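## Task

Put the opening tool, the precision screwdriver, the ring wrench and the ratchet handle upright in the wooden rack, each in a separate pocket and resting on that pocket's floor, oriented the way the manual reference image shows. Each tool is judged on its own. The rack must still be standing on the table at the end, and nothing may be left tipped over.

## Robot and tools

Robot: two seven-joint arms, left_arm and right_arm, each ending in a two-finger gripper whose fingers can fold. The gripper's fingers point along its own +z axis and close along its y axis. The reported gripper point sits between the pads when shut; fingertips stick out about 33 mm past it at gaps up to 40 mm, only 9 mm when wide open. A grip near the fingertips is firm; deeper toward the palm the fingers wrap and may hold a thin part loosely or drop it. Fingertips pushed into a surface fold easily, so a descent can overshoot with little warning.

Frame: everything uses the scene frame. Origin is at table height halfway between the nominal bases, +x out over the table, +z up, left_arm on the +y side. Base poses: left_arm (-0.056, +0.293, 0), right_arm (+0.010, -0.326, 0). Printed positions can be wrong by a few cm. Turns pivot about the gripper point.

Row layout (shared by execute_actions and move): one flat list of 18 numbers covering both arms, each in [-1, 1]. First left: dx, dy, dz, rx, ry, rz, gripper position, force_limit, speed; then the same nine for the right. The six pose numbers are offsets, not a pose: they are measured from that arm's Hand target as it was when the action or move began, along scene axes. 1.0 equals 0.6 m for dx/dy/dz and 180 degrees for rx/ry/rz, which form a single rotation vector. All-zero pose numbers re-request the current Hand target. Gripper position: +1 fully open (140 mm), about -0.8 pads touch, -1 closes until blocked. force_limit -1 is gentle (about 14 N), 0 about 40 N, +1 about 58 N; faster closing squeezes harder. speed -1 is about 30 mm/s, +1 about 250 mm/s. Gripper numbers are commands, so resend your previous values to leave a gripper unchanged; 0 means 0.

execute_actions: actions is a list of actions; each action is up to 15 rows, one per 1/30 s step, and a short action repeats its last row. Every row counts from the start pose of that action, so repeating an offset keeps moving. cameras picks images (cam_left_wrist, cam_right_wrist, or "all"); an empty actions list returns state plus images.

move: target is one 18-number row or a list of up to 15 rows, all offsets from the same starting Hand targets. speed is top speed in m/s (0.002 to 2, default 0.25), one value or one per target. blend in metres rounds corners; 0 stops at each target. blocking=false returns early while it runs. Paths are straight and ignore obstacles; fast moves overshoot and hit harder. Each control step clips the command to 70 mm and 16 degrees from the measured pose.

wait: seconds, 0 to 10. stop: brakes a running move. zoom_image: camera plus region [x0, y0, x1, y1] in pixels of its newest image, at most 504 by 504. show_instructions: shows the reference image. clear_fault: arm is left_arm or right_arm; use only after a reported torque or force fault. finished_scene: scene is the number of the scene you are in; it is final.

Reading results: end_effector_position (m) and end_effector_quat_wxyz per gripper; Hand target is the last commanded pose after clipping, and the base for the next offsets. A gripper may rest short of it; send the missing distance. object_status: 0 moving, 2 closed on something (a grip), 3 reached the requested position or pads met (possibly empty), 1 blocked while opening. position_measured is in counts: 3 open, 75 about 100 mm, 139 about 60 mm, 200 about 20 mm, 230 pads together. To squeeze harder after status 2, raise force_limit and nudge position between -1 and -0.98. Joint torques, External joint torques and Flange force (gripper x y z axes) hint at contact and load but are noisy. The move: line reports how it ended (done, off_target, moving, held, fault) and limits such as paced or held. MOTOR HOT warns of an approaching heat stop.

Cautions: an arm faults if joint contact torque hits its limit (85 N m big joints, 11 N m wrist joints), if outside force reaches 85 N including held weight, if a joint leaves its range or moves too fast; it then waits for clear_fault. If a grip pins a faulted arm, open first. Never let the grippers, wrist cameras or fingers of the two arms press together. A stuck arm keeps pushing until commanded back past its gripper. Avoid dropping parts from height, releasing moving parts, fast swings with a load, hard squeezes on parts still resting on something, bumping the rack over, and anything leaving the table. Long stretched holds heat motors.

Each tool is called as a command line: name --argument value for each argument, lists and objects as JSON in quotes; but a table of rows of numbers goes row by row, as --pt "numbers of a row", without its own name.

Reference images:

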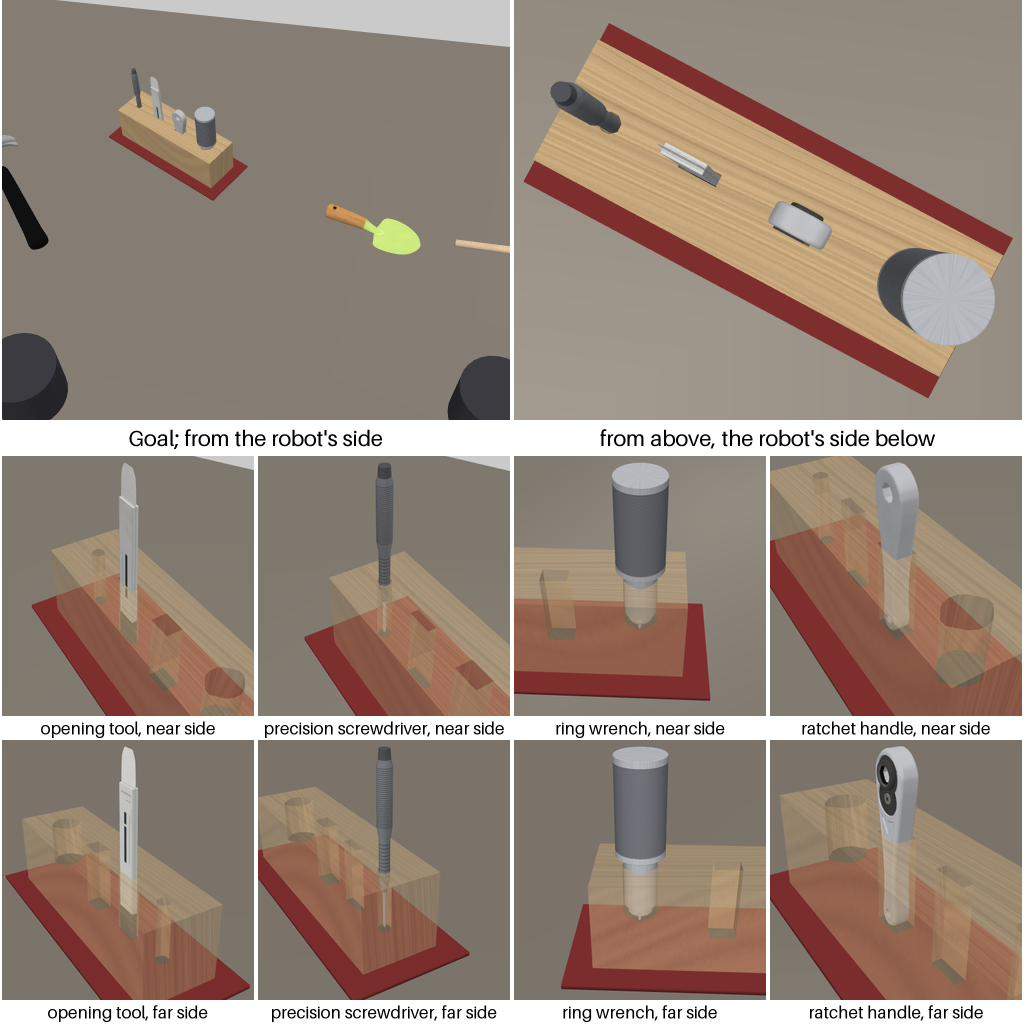

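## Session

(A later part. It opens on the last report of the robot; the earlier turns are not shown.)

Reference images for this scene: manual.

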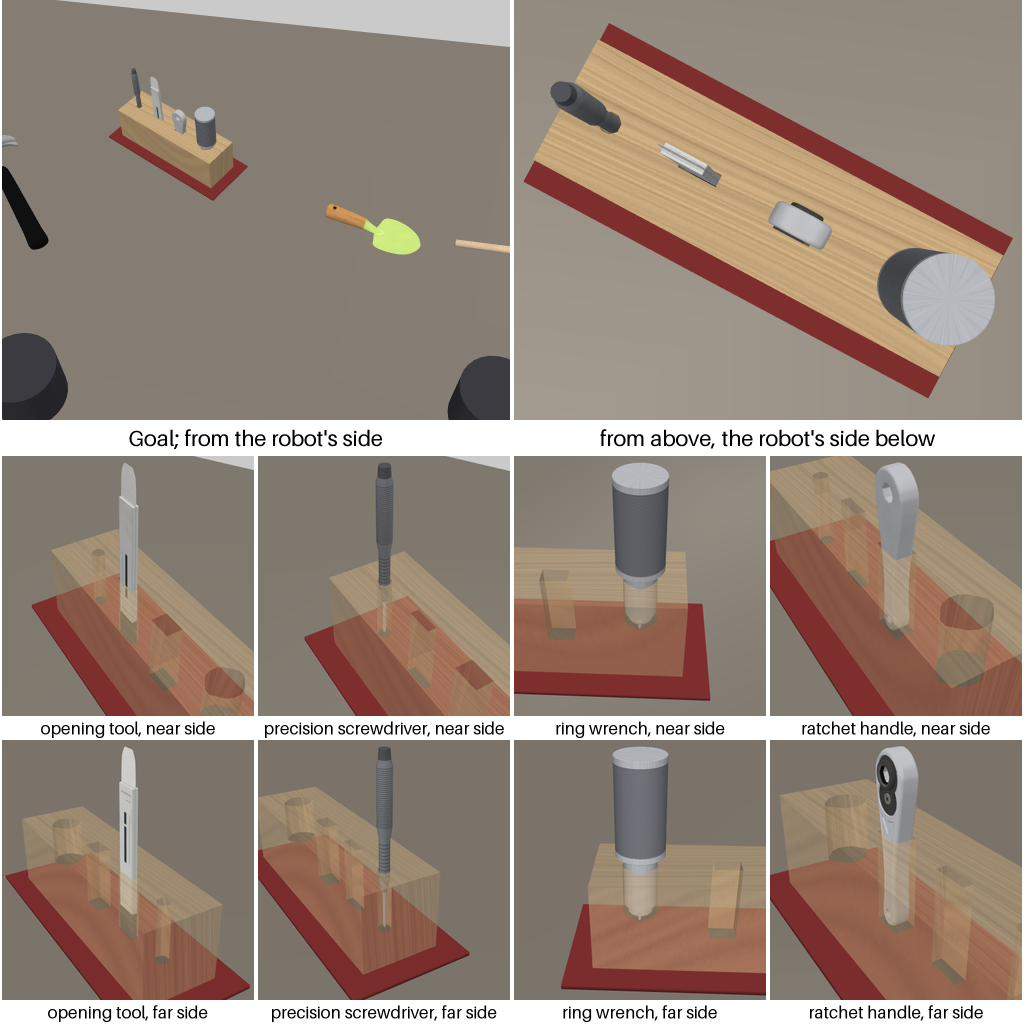

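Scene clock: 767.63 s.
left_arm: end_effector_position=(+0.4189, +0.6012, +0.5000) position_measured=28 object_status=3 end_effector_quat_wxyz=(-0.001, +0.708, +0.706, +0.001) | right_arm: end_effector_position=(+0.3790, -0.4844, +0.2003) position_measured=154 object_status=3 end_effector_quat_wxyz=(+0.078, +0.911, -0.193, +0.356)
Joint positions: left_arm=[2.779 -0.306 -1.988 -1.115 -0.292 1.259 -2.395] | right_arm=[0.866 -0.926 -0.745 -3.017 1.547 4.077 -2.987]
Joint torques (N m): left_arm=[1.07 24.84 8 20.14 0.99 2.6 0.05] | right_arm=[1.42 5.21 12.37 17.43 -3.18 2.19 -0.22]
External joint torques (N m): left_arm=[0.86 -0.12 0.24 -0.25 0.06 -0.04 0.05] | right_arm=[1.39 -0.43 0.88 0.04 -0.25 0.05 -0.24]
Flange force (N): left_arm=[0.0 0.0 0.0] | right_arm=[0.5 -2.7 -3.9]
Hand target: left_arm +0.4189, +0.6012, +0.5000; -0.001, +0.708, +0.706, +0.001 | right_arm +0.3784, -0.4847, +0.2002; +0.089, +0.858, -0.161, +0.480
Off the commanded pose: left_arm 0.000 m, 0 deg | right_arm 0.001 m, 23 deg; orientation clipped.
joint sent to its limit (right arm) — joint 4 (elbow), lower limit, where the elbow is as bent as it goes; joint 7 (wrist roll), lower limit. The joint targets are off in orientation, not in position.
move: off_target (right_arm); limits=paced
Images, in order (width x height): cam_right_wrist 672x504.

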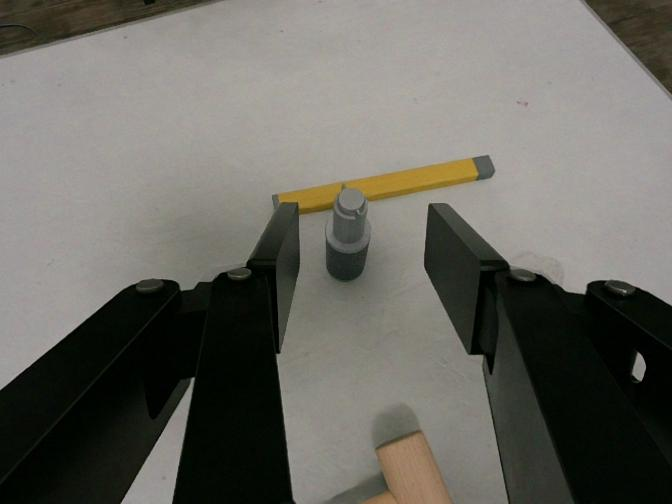

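move --pt "0 0 0 0 0 0 0.8 -0.2 0 0 0 0.1 0.4013 -0.1812 -0.2317 -0.2 -0.2 -1" --pt "0 0 0 0 0 0 0.8 -0.2 0 0 0 0.1 0.822 -0.308 -0.472 -0.2 -0.2 -1" --speed 0.5 --cameras '["cam_right_wrist"]'

Scene clock: 784.27 s.
left_arm: end_effector_position=(+0.4189, +0.6012, +0.5000) position_measured=28 object_status=3 end_effector_quat_wxyz=(-0.001, +0.708, +0.706, +0.001) | right_arm: end_effector_position=(+0.3783, -0.4852, +0.2608) position_measured=154 object_status=3 end_effector_quat_wxyz=(+0.509, +0.141, +0.845, -0.085)
Joint positions: left_arm=[2.779 -0.306 -1.988 -1.115 -0.292 1.259 -2.395] | right_arm=[-0.316 -1.017 -0.051 -3.017 2.821 3.199 -1.291]
Joint velocities: left_arm=[within noise] | right_arm=[0 -0.001 0 -0.001 0 -0.001 0.006]
Joint torques (N m): left_arm=[1.1 24.82 8.02 20.12 1 2.6 0.01] | right_arm=[0.25 3.07 3.01 23.47 -1 -1.15 0.05]
External joint torques (N m): left_arm=[1.12 -0.02 0.43 -0.33 0.1 -0.03 0.01] | right_arm=[0.27 1.01 1 0.19 0.43 -0.17 0.08]
Flange force (N): left_arm=[0.0 0.0 0.0] | right_arm=[-1.7 7.3 7.2]
Hand target: left_arm +0.4189, +0.6012, +0.5000; -0.001, +0.708, +0.706, +0.001 | right_arm +0.3784, -0.4847, +0.2602; +0.529, +0.147, +0.831, -0.092
Off the commanded pose: left_arm 0.000 m, 0 deg | right_arm 0.001 m, 3 deg.
joint sent to its limit (right arm) — joint 4 (elbow), lower limit, where the elbow is as bent as it goes; joint 5 (forearm roll), upper limit. The joint targets are off in orientation, not in position.
move: off_target (right_arm); limits=paced
Images, in order (width x height): cam_right_wrist 672x504.

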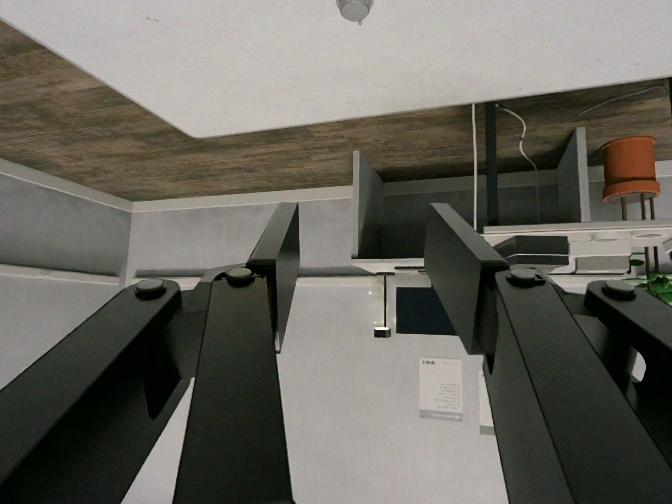

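move --target '[0,0,0,0,0,0,0.8,-0.2,0,-0.014,0.005,-0.267,0,0,0,-0.2,-0.2,-1]' --speed 0.2 --cameras '["cam_right_wrist"]'

Scene clock: 795.10 s.
left_arm: end_effector_position=(+0.4189, +0.6012, +0.5000) position_measured=28 object_status=3 end_effector_quat_wxyz=(-0.001, +0.708, +0.706, +0.001) | right_arm: end_effector_position=(+0.3693, -0.4822, +0.0988) position_measured=154 object_status=3 end_effector_quat_wxyz=(+0.421, +0.160, +0.892, -0.019)
Joint positions: left_arm=[2.779 -0.306 -1.988 -1.115 -0.292 1.259 -2.395] | right_arm=[-0.052 -0.511 -0.599 -3.018 2.821 2.884 -1.571]
Joint torques (N m): left_arm=[1.14 24.8 7.98 20.15 1 2.61 0.01] | right_arm=[1.03 -4.37 5.75 16.47 0.14 -0.24 -0.04]
External joint torques (N m): left_arm=[0.79 -0.24 0.12 -0.17 0.06 -0.02 0.01] | right_arm=[1.02 0.63 0.99 0.47 0.43 0.01 -0.02]
Flange force (N): left_arm=[0.0 0.0 0.0] | right_arm=[-2.7 5.6 6.3]
Hand target: left_arm +0.4189, +0.6012, +0.5000; -0.001, +0.708, +0.706, +0.001 | right_arm +0.3693, -0.4820, +0.0986; +0.421, +0.160, +0.893, -0.019 (not the last commanded pose)
Off the commanded pose: left_arm 0.000 m, 0 deg | right_arm 0.002 m, 17 deg; orientation clipped.
joint read past its limit (right arm) — joint 4 (elbow), lower limit, where the elbow is as bent as it goes.
joint sent to its limit (right arm) — joint 4 (elbow), lower limit, where the elbow is as bent as it goes; joint 5 (forearm roll), upper limit.
move: held (right_arm; a check stopped the path); limits=paced,held
pose unreachable (right arm): on one or more control steps of this call, first in action 0 (counted from 0), this arm could not follow its commanded pose, so it was not sent that pose on those steps. It may still have moved: this result reports where it is.
cause: moving toward the commanded pose would bring two parts of the arm too close to each other (joints 2 (shoulder) to 6 (wrist pitch) lie between them).
Images, in order (width x height): cam_right_wrist 672x504.

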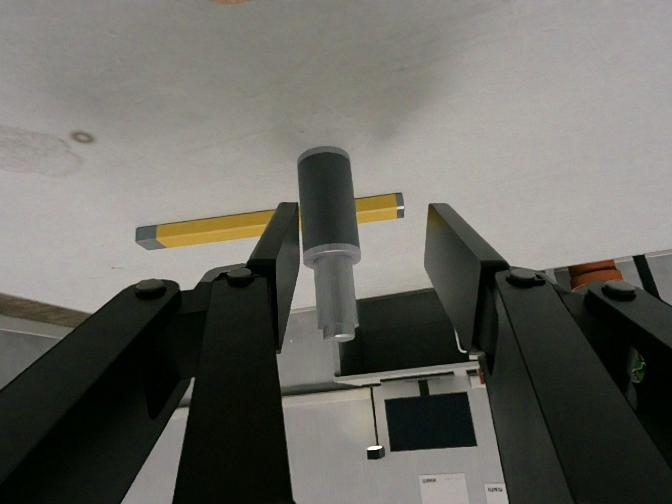

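move --target '[0,0,0,0,0,0,0.8,-0.2,0,0.06,-0.022,0.004,-0.0578,-0.0708,-0.0173,-0.2,-0.2,-1]' --speed 0.1 --cameras '["cam_right_wrist"]'

Scene clock: 801.77 s.
left_arm: end_effector_position=(+0.4189, +0.6012, +0.5000) position_measured=28 object_status=3 end_effector_quat_wxyz=(-0.001, +0.708, +0.706, +0.001) | right_arm: end_effector_position=(+0.4037, -0.4948, +0.0987) position_measured=154 object_status=3 end_effector_quat_wxyz=(+0.485, +0.145, +0.862, -0.034)
Joint positions: left_arm=[2.779 -0.306 -1.988 -1.115 -0.292 1.259 -2.395] | right_arm=[0.192 -0.452 -0.926 -3.018 2.821 2.635 -1.728]
Joint torques (N m): left_arm=[1.1 24.79 7.97 20.17 0.99 2.61 0.03] | right_arm=[1.31 -2.94 6.27 14.01 -0.04 -0.71 -0.04]
External joint torques (N m): left_arm=[0.89 -0.08 0.24 -0.13 0.06 -0.01 0.03] | right_arm=[1.28 0.41 0.34 0.25 0.13 0.04 -0.02]
Flange force (N): left_arm=[0.0 0.0 0.0] | right_arm=[0.5 1.9 8.5]
Hand target: left_arm +0.4189, +0.6012, +0.5000; -0.001, +0.708, +0.706, +0.001 | right_arm +0.4035, -0.4947, +0.0984; +0.484, +0.145, +0.862, -0.034 (not the last commanded pose)
Off the commanded pose: left_arm 0.000 m, 0 deg | right_arm 0.003 m, 9 deg.
joint read past its limit (right arm) — joint 4 (elbow), lower limit, where the elbow is as bent as it goes.
joint sent to its limit (right arm) — joint 4 (elbow), lower limit, where the elbow is as bent as it goes.
move: held (right_arm; a check stopped the path); limits=held
pose unreachable (right arm): on one or more control steps of this call, first in action 0 (counted from 0), this arm could not follow its commanded pose, so it was not sent that pose on those steps. It may still have moved: this result reports where it is.
cause: moving toward the commanded pose would bring two parts of the arm too close to each other (joints 2 (shoulder) to 6 (wrist pitch) lie between them).
Images, in order (width x height): cam_right_wrist 672x504.

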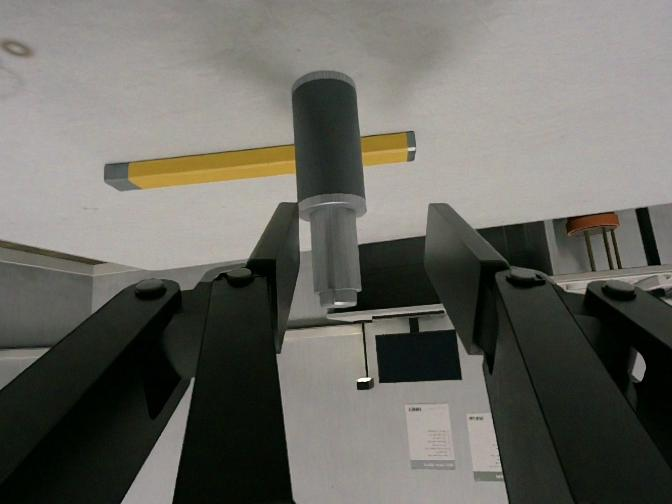

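move --pt "0 0 0 0 0 0 0.8 -0.2 0 0.0029 -0.0115 0.008 0 0 0 -0.2 -0.2 -1" --pt "0 0 0 0 0 0 0.8 -0.2 0 0.029 -0.027 0.008 0 0 0 -0.2 -0.2 -1" --speed 0.1 --cameras '["cam_right_wrist"]'

Scene clock: 812.00 s.
left_arm: end_effector_position=(+0.4189, +0.6012, +0.5000) position_measured=28 object_status=3 end_effector_quat_wxyz=(-0.001, +0.708, +0.706, +0.001) | right_arm: end_effector_position=(+0.4197, -0.5105, +0.1021) position_measured=154 object_status=3 end_effector_quat_wxyz=(+0.482, +0.143, +0.864, -0.035)
Joint positions: left_arm=[2.779 -0.306 -1.988 -1.115 -0.292 1.259 -2.395] | right_arm=[0.263 -0.407 -0.972 -2.949 2.81 2.653 -1.695]
Joint velocities: left_arm=[within noise] | right_arm=[0.001 0 0 0.001 0 -0.001 0.004]
Joint torques (N m): left_arm=[1.12 24.83 7.96 20.1 0.99 2.61 0.05] | right_arm=[0.72 -3.55 6.63 14.84 -0.48 -0.85 0.07]
External joint torques (N m): left_arm=[0.88 -0.06 0.21 -0.21 0.06 -0.01 0.05] | right_arm=[0.71 0.42 0.58 0.62 -0.27 -0.12 0.09]
Flange force (N): left_arm=[0.0 0.0 0.0] | right_arm=[0.2 -0.4 6.7]
Hand target: left_arm +0.4189, +0.6012, +0.5000; -0.001, +0.708, +0.706, +0.001 | right_arm +0.4209, -0.5109, +0.1032; +0.484, +0.145, +0.862, -0.034
Off the commanded pose: left_arm 0.000 m, 0 deg | right_arm 0.002 m, 0 deg.
move: done
Images, in order (width x height): cam_right_wrist 672x504.

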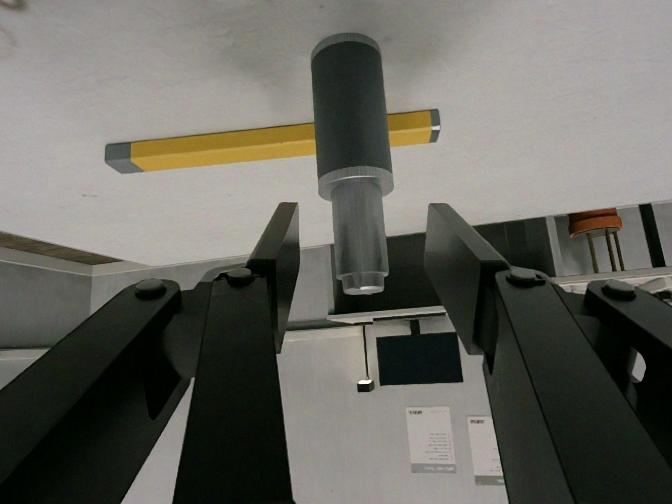

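move --target '[0,0,0,0,0,0,0.8,-0.2,0,0,0,0,0,0,0,-1,-0.2,-1]'

wait --seconds 1 --cameras '["cam_right_wrist"]'

Scene clock: 817.30 s.
left_arm: end_effector_position=(+0.4189, +0.6012, +0.5000) position_measured=28 object_status=3 end_effector_quat_wxyz=(-0.001, +0.708, +0.706, +0.001) | right_arm: end_effector_position=(+0.4197, -0.5107, +0.1019) position_measured=199 object_status=0 end_effector_quat_wxyz=(+0.482, +0.145, +0.863, -0.034)
Joint positions: left_arm=[2.779 -0.306 -1.988 -1.115 -0.292 1.259 -2.395] | right_arm=[0.266 -0.408 -0.976 -2.948 2.81 2.653 -1.693]
Joint torques (N m): left_arm=[1.09 24.76 7.98 20.12 1 2.6 0.03] | right_arm=[1.46 -4.04 6.46 14.68 -0.21 -0.73 -0.09]
External joint torques (N m): left_arm=[0.9 -0.13 0.25 -0.23 0.07 -0.03 0.03] | right_arm=[1.43 -0.25 0.38 0.51 0.01 0 -0.07]
Flange force (N): left_arm=[0.0 0.0 0.0] | right_arm=[-0.9 1.1 5.7]
Hand target: left_arm +0.4189, +0.6012, +0.5000; -0.001, +0.708, +0.706, +0.001 | right_arm +0.4209, -0.5109, +0.1032; +0.484, +0.145, +0.862, -0.034
Off the commanded pose: left_arm 0.000 m, 0 deg | right_arm 0.002 m, 0 deg.
move: done

Scene clock: 818.30 s.
left_arm: end_effector_position=(+0.4189, +0.6012, +0.5000) position_measured=28 object_status=3 end_effector_quat_wxyz=(-0.001, +0.708, +0.706, +0.001) | right_arm: end_effector_position=(+0.4197, -0.5107, +0.1019) position_measured=199 object_status=2 end_effector_quat_wxyz=(+0.482, +0.145, +0.863, -0.034)
Joint positions: left_arm=[2.779 -0.306 -1.988 -1.115 -0.292 1.259 -2.395] | right_arm=[0.266 -0.408 -0.976 -2.948 2.81 2.653 -1.693]
Joint torques (N m): left_arm=[1.12 24.77 7.97 20.15 0.99 2.6 0.03] | right_arm=[1.48 -4.02 6.53 14.69 -0.18 -0.74 -0.01]
External joint torques (N m): left_arm=[0.98 -0.2 0.24 -0.27 0.07 -0.03 0.02] | right_arm=[1.44 -0.17 0.42 0.43 0.03 0.01 0.01]
Flange force (N): left_arm=[0.0 0.0 0.0] | right_arm=[-0.6 1.2 6.2]
Hand target: left_arm +0.4189, +0.6012, +0.5000; -0.001, +0.708, +0.706, +0.001 | right_arm +0.4209, -0.5109, +0.1032; +0.484, +0.145, +0.862, -0.034
Tool commands: left_gripper/position=+0.8 left_gripper/force_limit=-0.2 left_gripper/speed=+0.0 right_gripper/position=-1.0 right_gripper/force_limit=-0.2 right_gripper/speed=-1.0
Off the commanded pose: left_arm 0.000 m, 0 deg | right_arm 0.002 m, 0 deg.
wait: 1.00 s; at rest by 0.17 s
Images, in order (width x height): cam_right_wrist 672x504.

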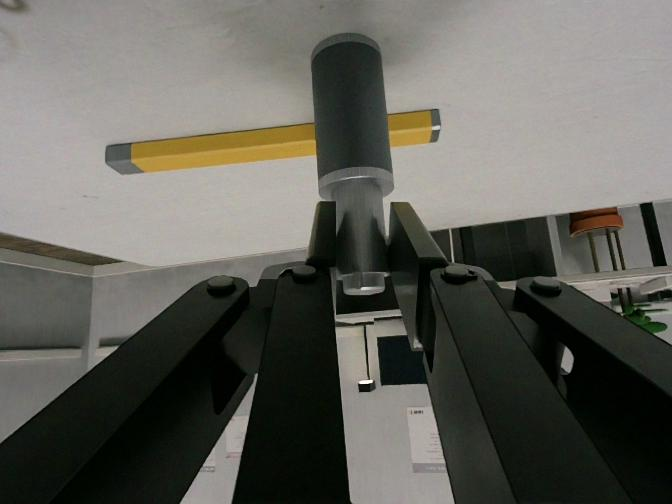

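move --pt "0 0 0 0 0 0 0.8 -0.2 0 0 0 0.1 0 0 0 -1 -0.2 -1" --pt "0 0 0 0 0 0 0.8 -0.2 0 0.04 0.2 0.42 0.486 -0.117 0 -1 -0.2 -1" --pt "0 0 0 0 0 0 0.8 -0.2 0 0.04 0.3 0.42 0.972 -0.233 0 -1 -0.2 -1" --speed '[0.1,0.25,0.3]' --cameras '["cam_right_wrist","cam_left_wrist"]'

Scene clock: 833.77 s.
left_arm: end_effector_position=(+0.4189, +0.6012, +0.5000) position_measured=28 object_status=3 end_effector_quat_wxyz=(-0.001, +0.708, +0.706, +0.001) | right_arm: end_effector_position=(+0.4424, -0.3704, +0.3524) position_measured=199 object_status=2 end_effector_quat_wxyz=(+0.312, +0.490, +0.423, +0.696)
Joint positions: left_arm=[2.779 -0.306 -1.988 -1.115 -0.292 1.259 -2.395] | right_arm=[0.47 -1.781 -1.654 -2.869 2.817 3.229 -0.931]
Joint torques (N m): left_arm=[1.12 24.8 7.96 20.13 0.99 2.6 0] | right_arm=[1.38 11.28 19.34 -3.74 2.55 -0.87 0.1]
External joint torques (N m): left_arm=[1.1 0.16 0.41 -0.13 0.09 -0.01 0] | right_arm=[1.42 -0.5 2.43 0.19 -0.12 0.07 0]
Flange force (N): left_arm=[0.0 0.0 0.0] | right_arm=[-0.3 10.2 8.3]
Hand target: left_arm +0.4189, +0.6012, +0.5000; -0.001, +0.708, +0.706, +0.001 | right_arm +0.4422, -0.3697, +0.3522; +0.313, +0.488, +0.425, +0.695 (not the last commanded pose)
Off the commanded pose: left_arm 0.000 m, 0 deg | right_arm 0.040 m, 69 deg.
move: held (right_arm; a check stopped the path); path passed 2 of 3 targets; limits=held
pose unreachable (right arm): on one or more control steps of this call, first in action 0 (counted from 0), this arm could not follow its commanded pose, so it was not sent that pose on those steps. It may still have moved: this result reports where it is.
cause: moving toward the commanded pose would bring two parts of the arm too close to each other (joints 2 (shoulder) to 6 (wrist pitch) lie between them).

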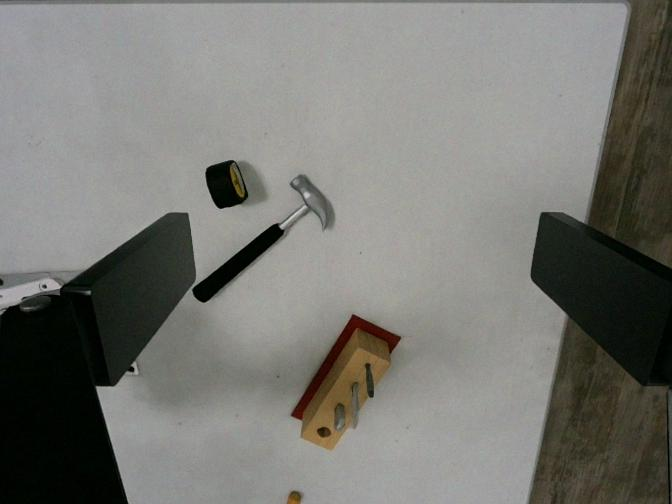

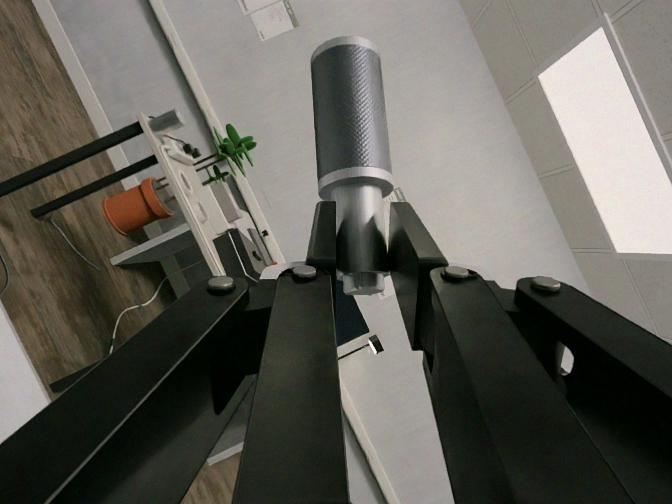

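move --pt "0 0 0 0 0 0 0.8 -0.2 0 0.22 0.1 0.05 0 0 0 -1 -0.2 -1" --pt "0 0 0 0 0 0 0.8 -0.2 0 0.22 0.3 0.05 0.372 -0.089 0 -1 -0.2 -1" --speed 0.25 --cameras '["cam_right_wrist"]'

Scene clock: 841.63 s.
left_arm: end_effector_position=(+0.4189, +0.6012, +0.5000) position_measured=28 object_status=3 end_effector_quat_wxyz=(-0.001, +0.708, +0.706, +0.001) | right_arm: end_effector_position=(+0.5749, -0.1886, +0.3795) position_measured=199 object_status=2 end_effector_quat_wxyz=(+0.048, +0.486, -0.069, +0.870)
Joint positions: left_arm=[2.779 -0.306 -1.988 -1.115 -0.292 1.259 -2.395] | right_arm=[1.847 -1.784 -1.961 -2.687 2.155 1.531 0.029]
Joint velocities: left_arm=[within noise] | right_arm=[0.001 -0.001 0 0 0 -0.001 0.006]
Joint torques (N m): left_arm=[1.13 24.81 8.01 20.1 1 2.6 0.01] | right_arm=[1.44 13.99 27.01 -10.87 -3.35 -1.31 0.14]
External joint torques (N m): left_arm=[0.93 -0.05 0.29 -0.21 0.08 -0.03 0.01] | right_arm=[1.32 -0.67 3.3 -0.38 -0.68 -0.12 0.13]
Flange force (N): left_arm=[0.0 0.0 0.0] | right_arm=[3.1 -7.4 6.9]
Hand target: left_arm +0.4189, +0.6012, +0.5000; -0.001, +0.708, +0.706, +0.001 | right_arm +0.5742, -0.1897, +0.3822; +0.045, +0.483, -0.073, +0.871
Off the commanded pose: left_arm 0.000 m, 0 deg | right_arm 0.003 m, 1 deg.
joint sent to its limit (right arm) — joint 2 (shoulder), lower limit. The joint targets still meet the commanded pose.
move: done
Images, in order (width x height): cam_right_wrist 672x504.

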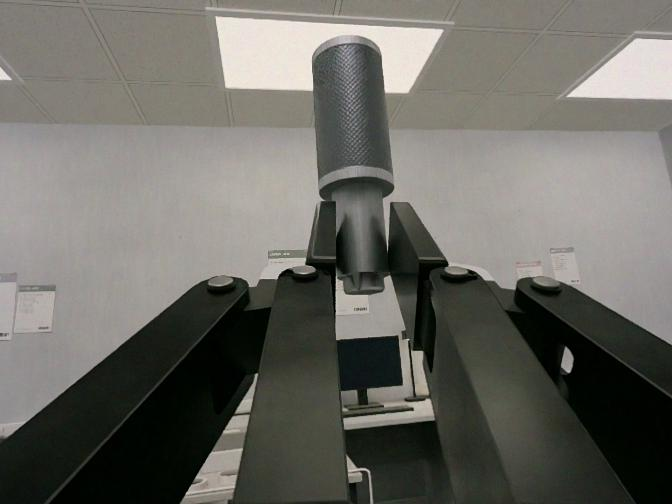

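move --target '[0,0,0,0,0,0,0.8,-0.2,0,-0.15,0.38,-0.137,0,0,0,-1,-0.2,-1]' --speed 0.25 --cameras '["cam_left_wrist"]'

Scene clock: 850.63 s.
left_arm: end_effector_position=(+0.4189, +0.6012, +0.5000) position_measured=28 object_status=3 end_effector_quat_wxyz=(-0.001, +0.708, +0.706, +0.001) | right_arm: end_effector_position=(+0.4838, +0.0393, +0.2988) position_measured=199 object_status=2 end_effector_quat_wxyz=(+0.041, +0.483, -0.072, +0.871)
Joint positions: left_arm=[2.779 -0.306 -1.988 -1.115 -0.292 1.259 -2.395] | right_arm=[2.797 -1.786 -2.044 -2.292 2.108 0.891 -0.104]
Joint velocities: left_arm=[within noise] | right_arm=[0 0.001 0.001 0.001 -0.001 -0.004 -0.004]
Joint torques (N m): left_arm=[1.08 24.81 8.01 20.14 0.99 2.61 -0.03] | right_arm=[1.54 23.4 30.57 -8.55 -3.31 -1.02 -0.18]
External joint torques (N m): left_arm=[0.95 0.01 0.34 -0.2 0.07 -0.02 -0.03] | right_arm=[1.37 -0.31 3.34 -0.23 0.11 -0.13 -0.2]
Flange force (N): left_arm=[0.0 0.0 0.0] | right_arm=[4.0 -8.5 1.9]
Hand target: left_arm +0.4189, +0.6012, +0.5000; -0.001, +0.708, +0.706, +0.001 | right_arm +0.4842, +0.0383, +0.3000; +0.045, +0.483, -0.073, +0.871
Off the commanded pose: left_arm 0.000 m, 0 deg | right_arm 0.002 m, 0 deg.
joint read past its limit (right arm) — joint 2 (shoulder), lower limit.
joint sent to its limit (right arm) — joint 2 (shoulder), lower limit. The joint targets still meet the commanded pose.
move: done
Images, in order (width x height): cam_left_wrist 672x504.

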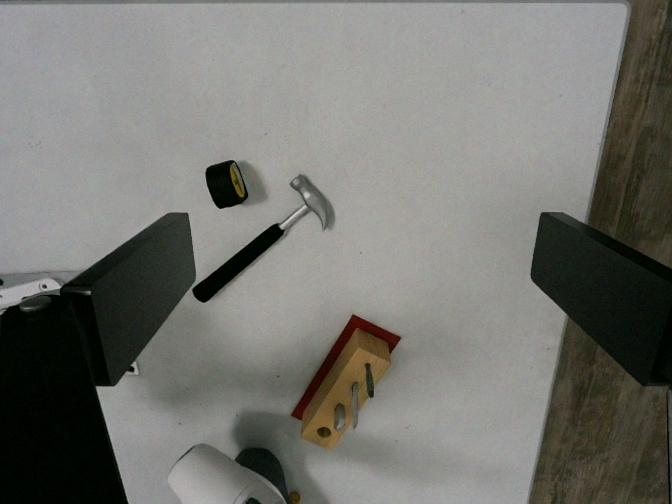

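move --target '[0.15,-0.95,0.05,0,0,0,0,-0.2,0,0,0,0,0,0,0,-1,-0.2,-1]' --speed 0.3 --cameras '["cam_left_wrist"]'

Scene clock: 858.03 s.
left_arm: end_effector_position=(+0.5084, +0.0322, +0.5303) position_measured=129 object_status=3 end_effector_quat_wxyz=(+0.066, +0.746, +0.661, +0.047) | right_arm: end_effector_position=(+0.4838, +0.0390, +0.2988) position_measured=199 object_status=2 end_effector_quat_wxyz=(+0.042, +0.484, -0.072, +0.871)
Joint positions: left_arm=[1.993 -1.019 -0.91 -0.895 -1.507 0.9 -3.002] | right_arm=[2.797 -1.786 -2.044 -2.292 2.108 0.89 -0.105]
Joint velocities: left_arm=[0 0 0 0 -0.004 -0.004 0] | right_arm=[within noise]
Joint torques (N m): left_arm=[1.52 38.65 17.05 -2.9 0.06 2.7 -0.15] | right_arm=[1.45 23.42 30.57 -8.58 -3.32 -0.98 -0.16]
External joint torques (N m): left_arm=[1.29 -0.44 0.49 -1.07 -0.48 -0.22 -0.17] | right_arm=[1.32 -0.26 3.36 -0.28 0.1 -0.09 -0.18]
Flange force (N): left_arm=[0.0 0.0 0.0] | right_arm=[4.1 -8.2 2.1]
Hand target: left_arm +0.5089, +0.0312, +0.5300; -0.001, +0.708, +0.706, +0.001 | right_arm +0.4842, +0.0383, +0.3000; +0.045, +0.483, -0.073, +0.871
Off the commanded pose: left_arm 0.001 m, 11 deg | right_arm 0.001 m, 0 deg.
joint read past its limit (right arm) — joint 2 (shoulder), lower limit.
joint sent to its limit (left arm) — joint 7 (wrist roll), lower limit. The joint targets are off in orientation, not in position.
joint sent to its limit (right arm) — joint 2 (shoulder), lower limit. The joint targets still meet the commanded pose.
move: off_target (left_arm)
Images, in order (width x height): cam_left_wrist 672x504.

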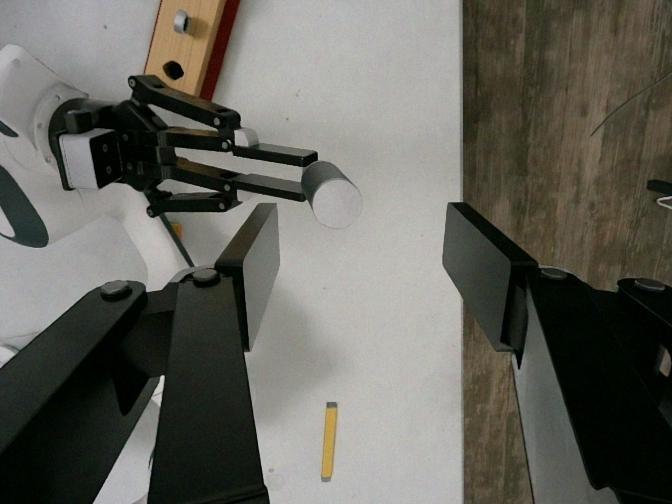

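move --target '[0.0135,-0.025,-0.10,0,0,-0.25,0,-0.2,0,0,0,0,0,0,0,-1,-0.2,-1]' --speed 0.15 --cameras '["cam_left_wrist"]'

Scene clock: 868.30 s.
left_arm: end_effector_position=(+0.5176, +0.0164, +0.4698) position_measured=129 object_status=3 end_effector_quat_wxyz=(-0.001, +0.923, +0.386, +0.003) | right_arm: end_effector_position=(+0.4838, +0.0390, +0.2988) position_measured=199 object_status=2 end_effector_quat_wxyz=(+0.042, +0.484, -0.072, +0.871)
Joint positions: left_arm=[2.164 -0.994 -1.129 -0.636 -1.517 0.865 -2.485] | right_arm=[2.797 -1.786 -2.044 -2.292 2.108 0.89 -0.105]
Joint velocities: left_arm=[0 0 -0.001 0.001 0 0.001 0.006] | right_arm=[within noise]
Joint torques (N m): left_arm=[1.12 45.04 13.9 -3.09 0.82 2.48 0.21] | right_arm=[1.48 23.35 30.52 -8.55 -3.32 -0.99 -0.22]
External joint torques (N m): left_arm=[0.98 0.74 -0.2 -0.65 0.07 -0.12 0.21] | right_arm=[1.33 -0.38 3.32 -0.27 0.1 -0.1 -0.24]
Flange force (N): left_arm=[0.0 0.0 0.0] | right_arm=[4.1 -8.4 1.8]
Hand target: left_arm +0.5170, +0.0162, +0.4700; +0.000, +0.924, +0.382, +0.002 | right_arm +0.4842, +0.0383, +0.3000; +0.045, +0.483, -0.073, +0.871
Off the commanded pose: left_arm 0.001 m, 0 deg | right_arm 0.001 m, 0 deg.
joint read past its limit (right arm) — joint 2 (shoulder), lower limit.
joint sent to its limit (right arm) — joint 2 (shoulder), lower limit. The joint targets still meet the commanded pose.
move: done
Images, in order (width x height): cam_left_wrist 672x504.

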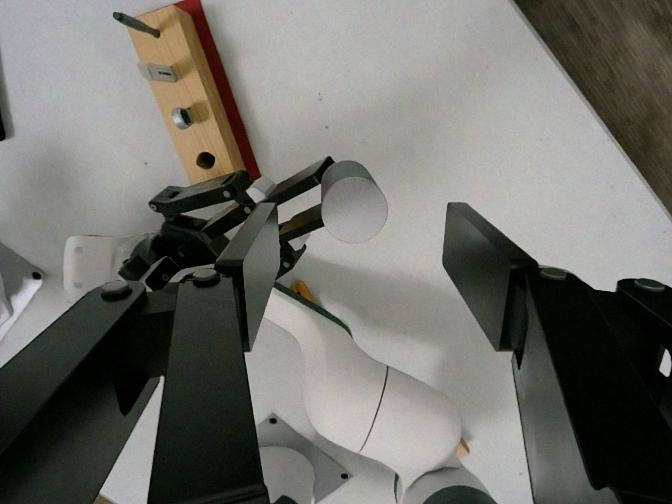

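move --target '[-0.007,-0.002,-0.105,0,0,0,0,-0.2,0,0,0,0,0,0,0,-1,-0.2,-1]' --speed 0.08 --cameras '["cam_left_wrist"]'

Scene clock: 873.23 s.
left_arm: end_effector_position=(+0.5125, +0.0150, +0.4075) position_measured=129 object_status=3 end_effector_quat_wxyz=(+0.001, +0.923, +0.385, +0.000) | right_arm: end_effector_position=(+0.4838, +0.0390, +0.2988) position_measured=199 object_status=2 end_effector_quat_wxyz=(+0.042, +0.484, -0.072, +0.871)
Joint positions: left_arm=[1.916 -1.211 -1.005 -1.105 -1.46 0.92 -2.274] | right_arm=[2.797 -1.786 -2.044 -2.292 2.108 0.89 -0.105]
Joint velocities: left_arm=[-0.001 0 0 0 0.001 0 0.006] | right_arm=[within noise]
Joint torques (N m): left_arm=[0.7 41.75 22.29 -1.99 0.82 2.84 0.22] | right_arm=[1.46 23.34 30.58 -8.57 -3.31 -0.98 -0.2]
External joint torques (N m): left_arm=[0.31 -0.43 0.49 -0.95 0.04 0.21 0.22] | right_arm=[1.43 -0.39 3.36 -0.33 0.1 -0.08 -0.22]
Flange force (N): left_arm=[-1.7 -7.0 5.5] | right_arm=[4.2 -8.5 1.8]
Hand target: left_arm +0.5128, +0.0150, +0.4070; +0.000, +0.924, +0.382, +0.002 | right_arm +0.4842, +0.0383, +0.3000; +0.045, +0.483, -0.073, +0.871
Off the commanded pose: left_arm 0.001 m, 0 deg | right_arm 0.001 m, 0 deg.
joint read past its limit (right arm) — joint 2 (shoulder), lower limit.
joint sent to its limit (right arm) — joint 2 (shoulder), lower limit. The joint targets still meet the commanded pose.
move: done
Images, in order (width x height): cam_left_wrist 672x504.

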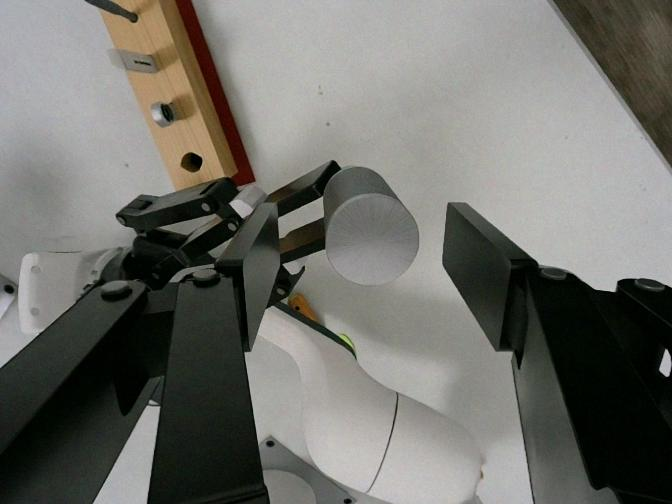

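move --target '[0.0045,-0.0045,-0.008,0,0,0,0,-0.2,0,0,0,0,0,0,0,-1,-0.2,-1]' --speed 0.05

move --target '[0,0,0,0,0,0,-1,-0.2,-1,0,0,0,0,0,0,-1,-0.2,-1]'

wait --seconds 1.2 --cameras '["cam_left_wrist"]'

Scene clock: 876.40 s.
left_arm: end_effector_position=(+0.5149, +0.0142, +0.4035) position_measured=129 object_status=3 end_effector_quat_wxyz=(-0.001, +0.924, +0.383, +0.002) | right_arm: end_effector_position=(+0.4838, +0.0390, +0.2988) position_measured=199 object_status=2 end_effector_quat_wxyz=(+0.042, +0.484, -0.072, +0.871)
Joint positions: left_arm=[1.916 -1.217 -1.009 -1.105 -1.46 0.927 -2.273] | right_arm=[2.797 -1.786 -2.044 -2.292 2.108 0.89 -0.105]
Joint velocities: left_arm=[-0.001 0 -0.002 0.001 0.001 0.006 -0.002] | right_arm=[within noise]
Joint torques (N m): left_arm=[0.76 42.34 21.35 -2.02 0.6 2.8 0.05] | right_arm=[1.46 23.37 30.59 -8.55 -3.33 -0.98 -0.2]
External joint torques (N m): left_arm=[0.81 0.04 -0.62 -1.14 -0.16 0.19 0.05] | right_arm=[1.4 -0.37 3.4 -0.31 0.08 -0.09 -0.22]
Flange force (N): left_arm=[0.5 -2.9 3.4] | right_arm=[4.2 -8.5 1.9]
Hand target: left_arm +0.5155, +0.0123, +0.4022; +0.000, +0.924, +0.382, +0.002 | right_arm +0.4842, +0.0383, +0.3000; +0.045, +0.483, -0.073, +0.871
Off the commanded pose: left_arm 0.002 m, 0 deg | right_arm 0.001 m, 0 deg.
joint read past its limit (right arm) — joint 2 (shoulder), lower limit.
joint sent to its limit (right arm) — joint 2 (shoulder), lower limit. The joint targets still meet the commanded pose.
move: done

Scene clock: 877.83 s.
left_arm: end_effector_position=(+0.5150, +0.0140, +0.4032) position_measured=182 object_status=0 end_effector_quat_wxyz=(-0.001, +0.924, +0.383, +0.001) | right_arm: end_effector_position=(+0.4847, +0.0379, +0.2987) position_measured=199 object_status=2 end_effector_quat_wxyz=(+0.044, +0.484, -0.073, +0.871)
Joint positions: left_arm=[1.916 -1.217 -1.01 -1.105 -1.46 0.927 -2.273] | right_arm=[2.797 -1.786 -2.043 -2.291 2.109 0.888 -0.106]
Joint torques (N m): left_arm=[0.8 42.54 21.68 -1.82 0.43 3.07 -0.01] | right_arm=[1.81 23.4 30.19 -9.31 -3.45 -0.67 -0.17]
External joint torques (N m): left_arm=[0.71 0.07 -0.37 -0.85 -0.35 0.43 -0.01] | right_arm=[1.7 -0.34 2.98 -0.99 -0.03 0.21 -0.19]
Flange force (N): left_arm=[0.8 -1.2 2.4] | right_arm=[4.9 -6.8 1.4]
Hand target: left_arm +0.5155, +0.0123, +0.4022; +0.000, +0.924, +0.382, +0.002 | right_arm +0.4842, +0.0383, +0.3000; +0.045, +0.483, -0.073, +0.871
Off the commanded pose: left_arm 0.002 m, 0 deg | right_arm 0.001 m, 0 deg.
joint read past its limit (right arm) — joint 2 (shoulder), lower limit.
move: done

Scene clock: 879.03 s.
left_arm: end_effector_position=(+0.5150, +0.0140, +0.4032) position_measured=182 object_status=2 end_effector_quat_wxyz=(-0.001, +0.924, +0.383, +0.001) | right_arm: end_effector_position=(+0.4847, +0.0379, +0.2987) position_measured=199 object_status=2 end_effector_quat_wxyz=(+0.044, +0.484, -0.073, +0.871)
Joint positions: left_arm=[1.916 -1.217 -1.01 -1.105 -1.46 0.927 -2.273] | right_arm=[2.797 -1.786 -2.043 -2.291 2.109 0.888 -0.106]
Joint torques (N m): left_arm=[0.76 42.54 21.74 -1.82 0.43 3.05 0.07] | right_arm=[1.81 23.37 30.12 -9.31 -3.44 -0.69 -0.17]
External joint torques (N m): left_arm=[0.55 0.04 -0.31 -0.78 -0.36 0.42 0.07] | right_arm=[1.7 -0.32 2.97 -1.03 -0.03 0.2 -0.19]
Flange force (N): left_arm=[0.4 -1.7 2.7] | right_arm=[5.0 -6.6 1.4]
Hand target: left_arm +0.5155, +0.0123, +0.4022; +0.000, +0.924, +0.382, +0.002 | right_arm +0.4842, +0.0383, +0.3000; +0.045, +0.483, -0.073, +0.871
Tool commands: left_gripper/position=-1.0 left_gripper/force_limit=-0.2 left_gripper/speed=-1.0 right_gripper/position=-1.0 right_gripper/force_limit=-0.2 right_gripper/speed=-1.0
Off the commanded pose: left_arm 0.002 m, 0 deg | right_arm 0.001 m, 0 deg.
joint read past its limit (right arm) — joint 2 (shoulder), lower limit.
wait: 1.20 s; at rest by 0.17 s
Images, in order (width x height): cam_left_wrist 672x504.

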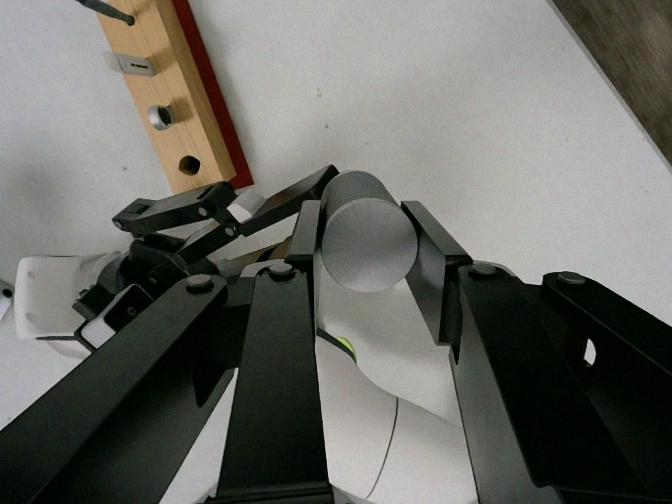

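move --target '[0,0,0,0,0,0,-1,-0.2,-1,0,0,0,0,0,0,-0.4,-0.2,-1]'

move --pt "-0.02 0 0.12 0 0 0 -1 -0.2 -1 0 0 0 0 0 0 -0.4 -0.2 -1" --pt "-0.02 0 0.12 0 0 0 -1 -0.2 -1 0.1 -0.55 0.1 0 0 0 -0.4 -0.2 -1" --speed '[0.08,0.3]' --cameras '["cam_left_wrist"]'

Scene clock: 882.87 s.
left_arm: end_effector_position=(+0.5149, +0.0138, +0.4026) position_measured=182 object_status=2 end_effector_quat_wxyz=(-0.001, +0.924, +0.383, +0.001) | right_arm: end_effector_position=(+0.4845, +0.0381, +0.2992) position_measured=179 object_status=0 end_effector_quat_wxyz=(+0.043, +0.484, -0.074, +0.871)
Joint positions: left_arm=[1.916 -1.218 -1.011 -1.105 -1.46 0.928 -2.273] | right_arm=[2.798 -1.786 -2.042 -2.291 2.109 0.888 -0.106]
Joint torques (N m): left_arm=[0.76 42.91 22.3 -1.8 0.8 2.98 0.01] | right_arm=[1.47 23.36 29.67 -9.28 -3.26 -0.78 -0.12]
External joint torques (N m): left_arm=[0.68 0.65 0.37 -0.86 0.03 0.36 0.01] | right_arm=[1.21 -0.26 2.53 -0.88 0.15 0.09 -0.14]
Flange force (N): left_arm=[0.2 -2.7 1.3] | right_arm=[4.2 -5.1 1.7]
Hand target: left_arm +0.5155, +0.0123, +0.4022; +0.000, +0.924, +0.382, +0.002 | right_arm +0.4842, +0.0383, +0.3000; +0.045, +0.483, -0.073, +0.871
Off the commanded pose: left_arm 0.002 m, 0 deg | right_arm 0.001 m, 0 deg.
joint read past its limit (right arm) — joint 2 (shoulder), lower limit.
move: done

Scene clock: 887.07 s.
left_arm: end_effector_position=(+0.5037, +0.0119, +0.4729) position_measured=182 object_status=2 end_effector_quat_wxyz=(-0.002, +0.925, +0.380, +0.002) | right_arm: end_effector_position=(+0.5445, -0.2928, +0.3593) position_measured=179 object_status=3 end_effector_quat_wxyz=(+0.050, +0.484, -0.072, +0.871)
Joint positions: left_arm=[2.079 -1.012 -1.086 -0.738 -1.478 0.855 -2.432] | right_arm=[1.579 -1.325 -2.009 -2.877 2.25 1.417 0.407]
Joint velocities: left_arm=[within noise] | right_arm=[0 -0.002 0 0.001 0 0 0.005]
Joint torques (N m): left_arm=[1.6 44.82 15.87 -1.96 0.84 2.57 -0.24] | right_arm=[0.37 14.31 22.09 -5.71 -3.01 -1.67 0.07]
External joint torques (N m): left_arm=[1.24 1.65 0.15 -0.07 0.07 -0.05 -0.24] | right_arm=[0.4 -1.27 1.95 -0.72 -0.29 0.36 0.05]
Flange force (N): left_arm=[0.0 0.0 0.0] | right_arm=[4.6 -2.0 5.2]
Hand target: left_arm +0.5035, +0.0123, +0.4742; +0.000, +0.924, +0.382, +0.002 | right_arm +0.5442, -0.2917, +0.3600; +0.045, +0.483, -0.073, +0.871
Off the commanded pose: left_arm 0.001 m, 0 deg | right_arm 0.001 m, 1 deg.
move: done
Images, in order (width x height): cam_left_wrist 672x504.

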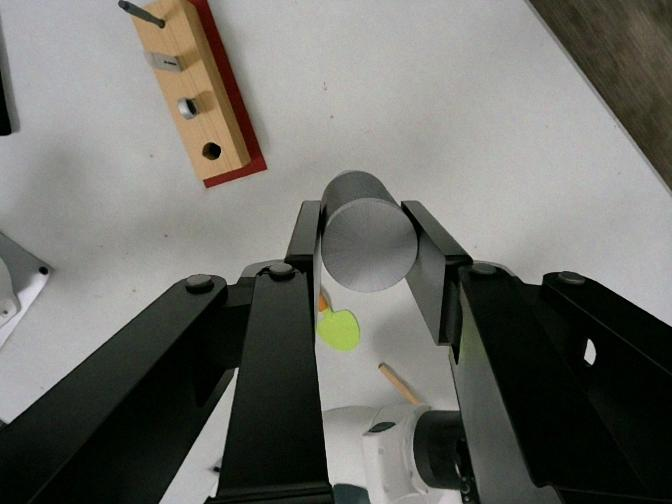

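move --target '[-0.198,0.188,-0.2,0,0,0.1,-1,-0.2,-1,-0.15,0.1,0.2,0.524,0.472,-0.234,-0.4,-0.2,-1]' --speed 0.25 --cameras '["cam_left_wrist","cam_right_wrist"]'

Scene clock: 901.70 s.
left_arm: end_effector_position=(+0.4350, +0.0764, +0.4041) position_measured=182 object_status=2 end_effector_quat_wxyz=(+0.001, +0.885, +0.466, -0.001) | right_arm: end_effector_position=(+0.4965, -0.2583, +0.4264) position_measured=179 object_status=3 end_effector_quat_wxyz=(+0.040, +0.591, -0.408, +0.695)
Joint positions: left_arm=[1.727 -1.356 -0.84 -1.548 -1.307 0.852 -2.161] | right_arm=[2.351 -1.783 -1.368 -2.821 2.821 0.498 0.033]
Joint velocities: left_arm=[0.001 -0.001 0.002 -0.001 0 0.001 0.005] | right_arm=[within noise]
Joint torques (N m): left_arm=[0.8 35.02 24.76 0.64 1.28 2.91 0.25] | right_arm=[0.58 18.39 23.08 0.38 -3.13 1.35 -0.06]
External joint torques (N m): left_arm=[0.59 0 1.17 -0.87 0.56 0.28 0.25] | right_arm=[0.46 -0.72 0.96 0.4 0.21 -0.03 -0.04]
Flange force (N): left_arm=[0.3 -5.2 1.8] | right_arm=[2.4 -3.6 -0.4]
Hand target: left_arm +0.4348, +0.0775, +0.4049; +0.000, +0.886, +0.464, +0.002 (not the last commanded pose) | right_arm +0.4969, -0.2587, +0.4260; +0.041, +0.591, -0.408, +0.695 (not the last commanded pose)
Off the commanded pose: left_arm 0.086 m, 7 deg | right_arm 0.073 m, 90 deg.
move: held (right_arm; a check stopped the path), off_target (left_arm; braked when a check withheld steps of right_arm); limits=paced,held
pose unreachable (right arm): on one or more control steps of this call, first in action 0 (counted from 0), this arm could not follow its commanded pose, so it was not sent that pose on those steps. It may still have moved: this result reports where it is.
cause: moving toward the commanded pose would bring a part of the arm too close to another arm (a part of this arm just beyond joint 6 (wrist pitch) and a part of the left arm just beyond its joint 4 (elbow), along the way the arms are being sent, or toward where that arm still pushes).

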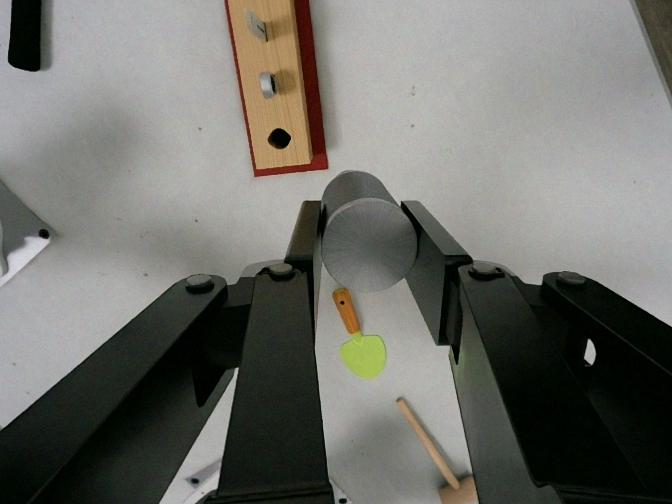

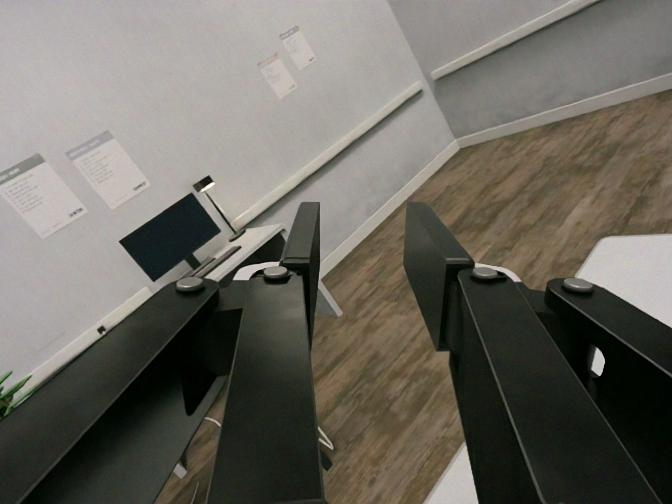

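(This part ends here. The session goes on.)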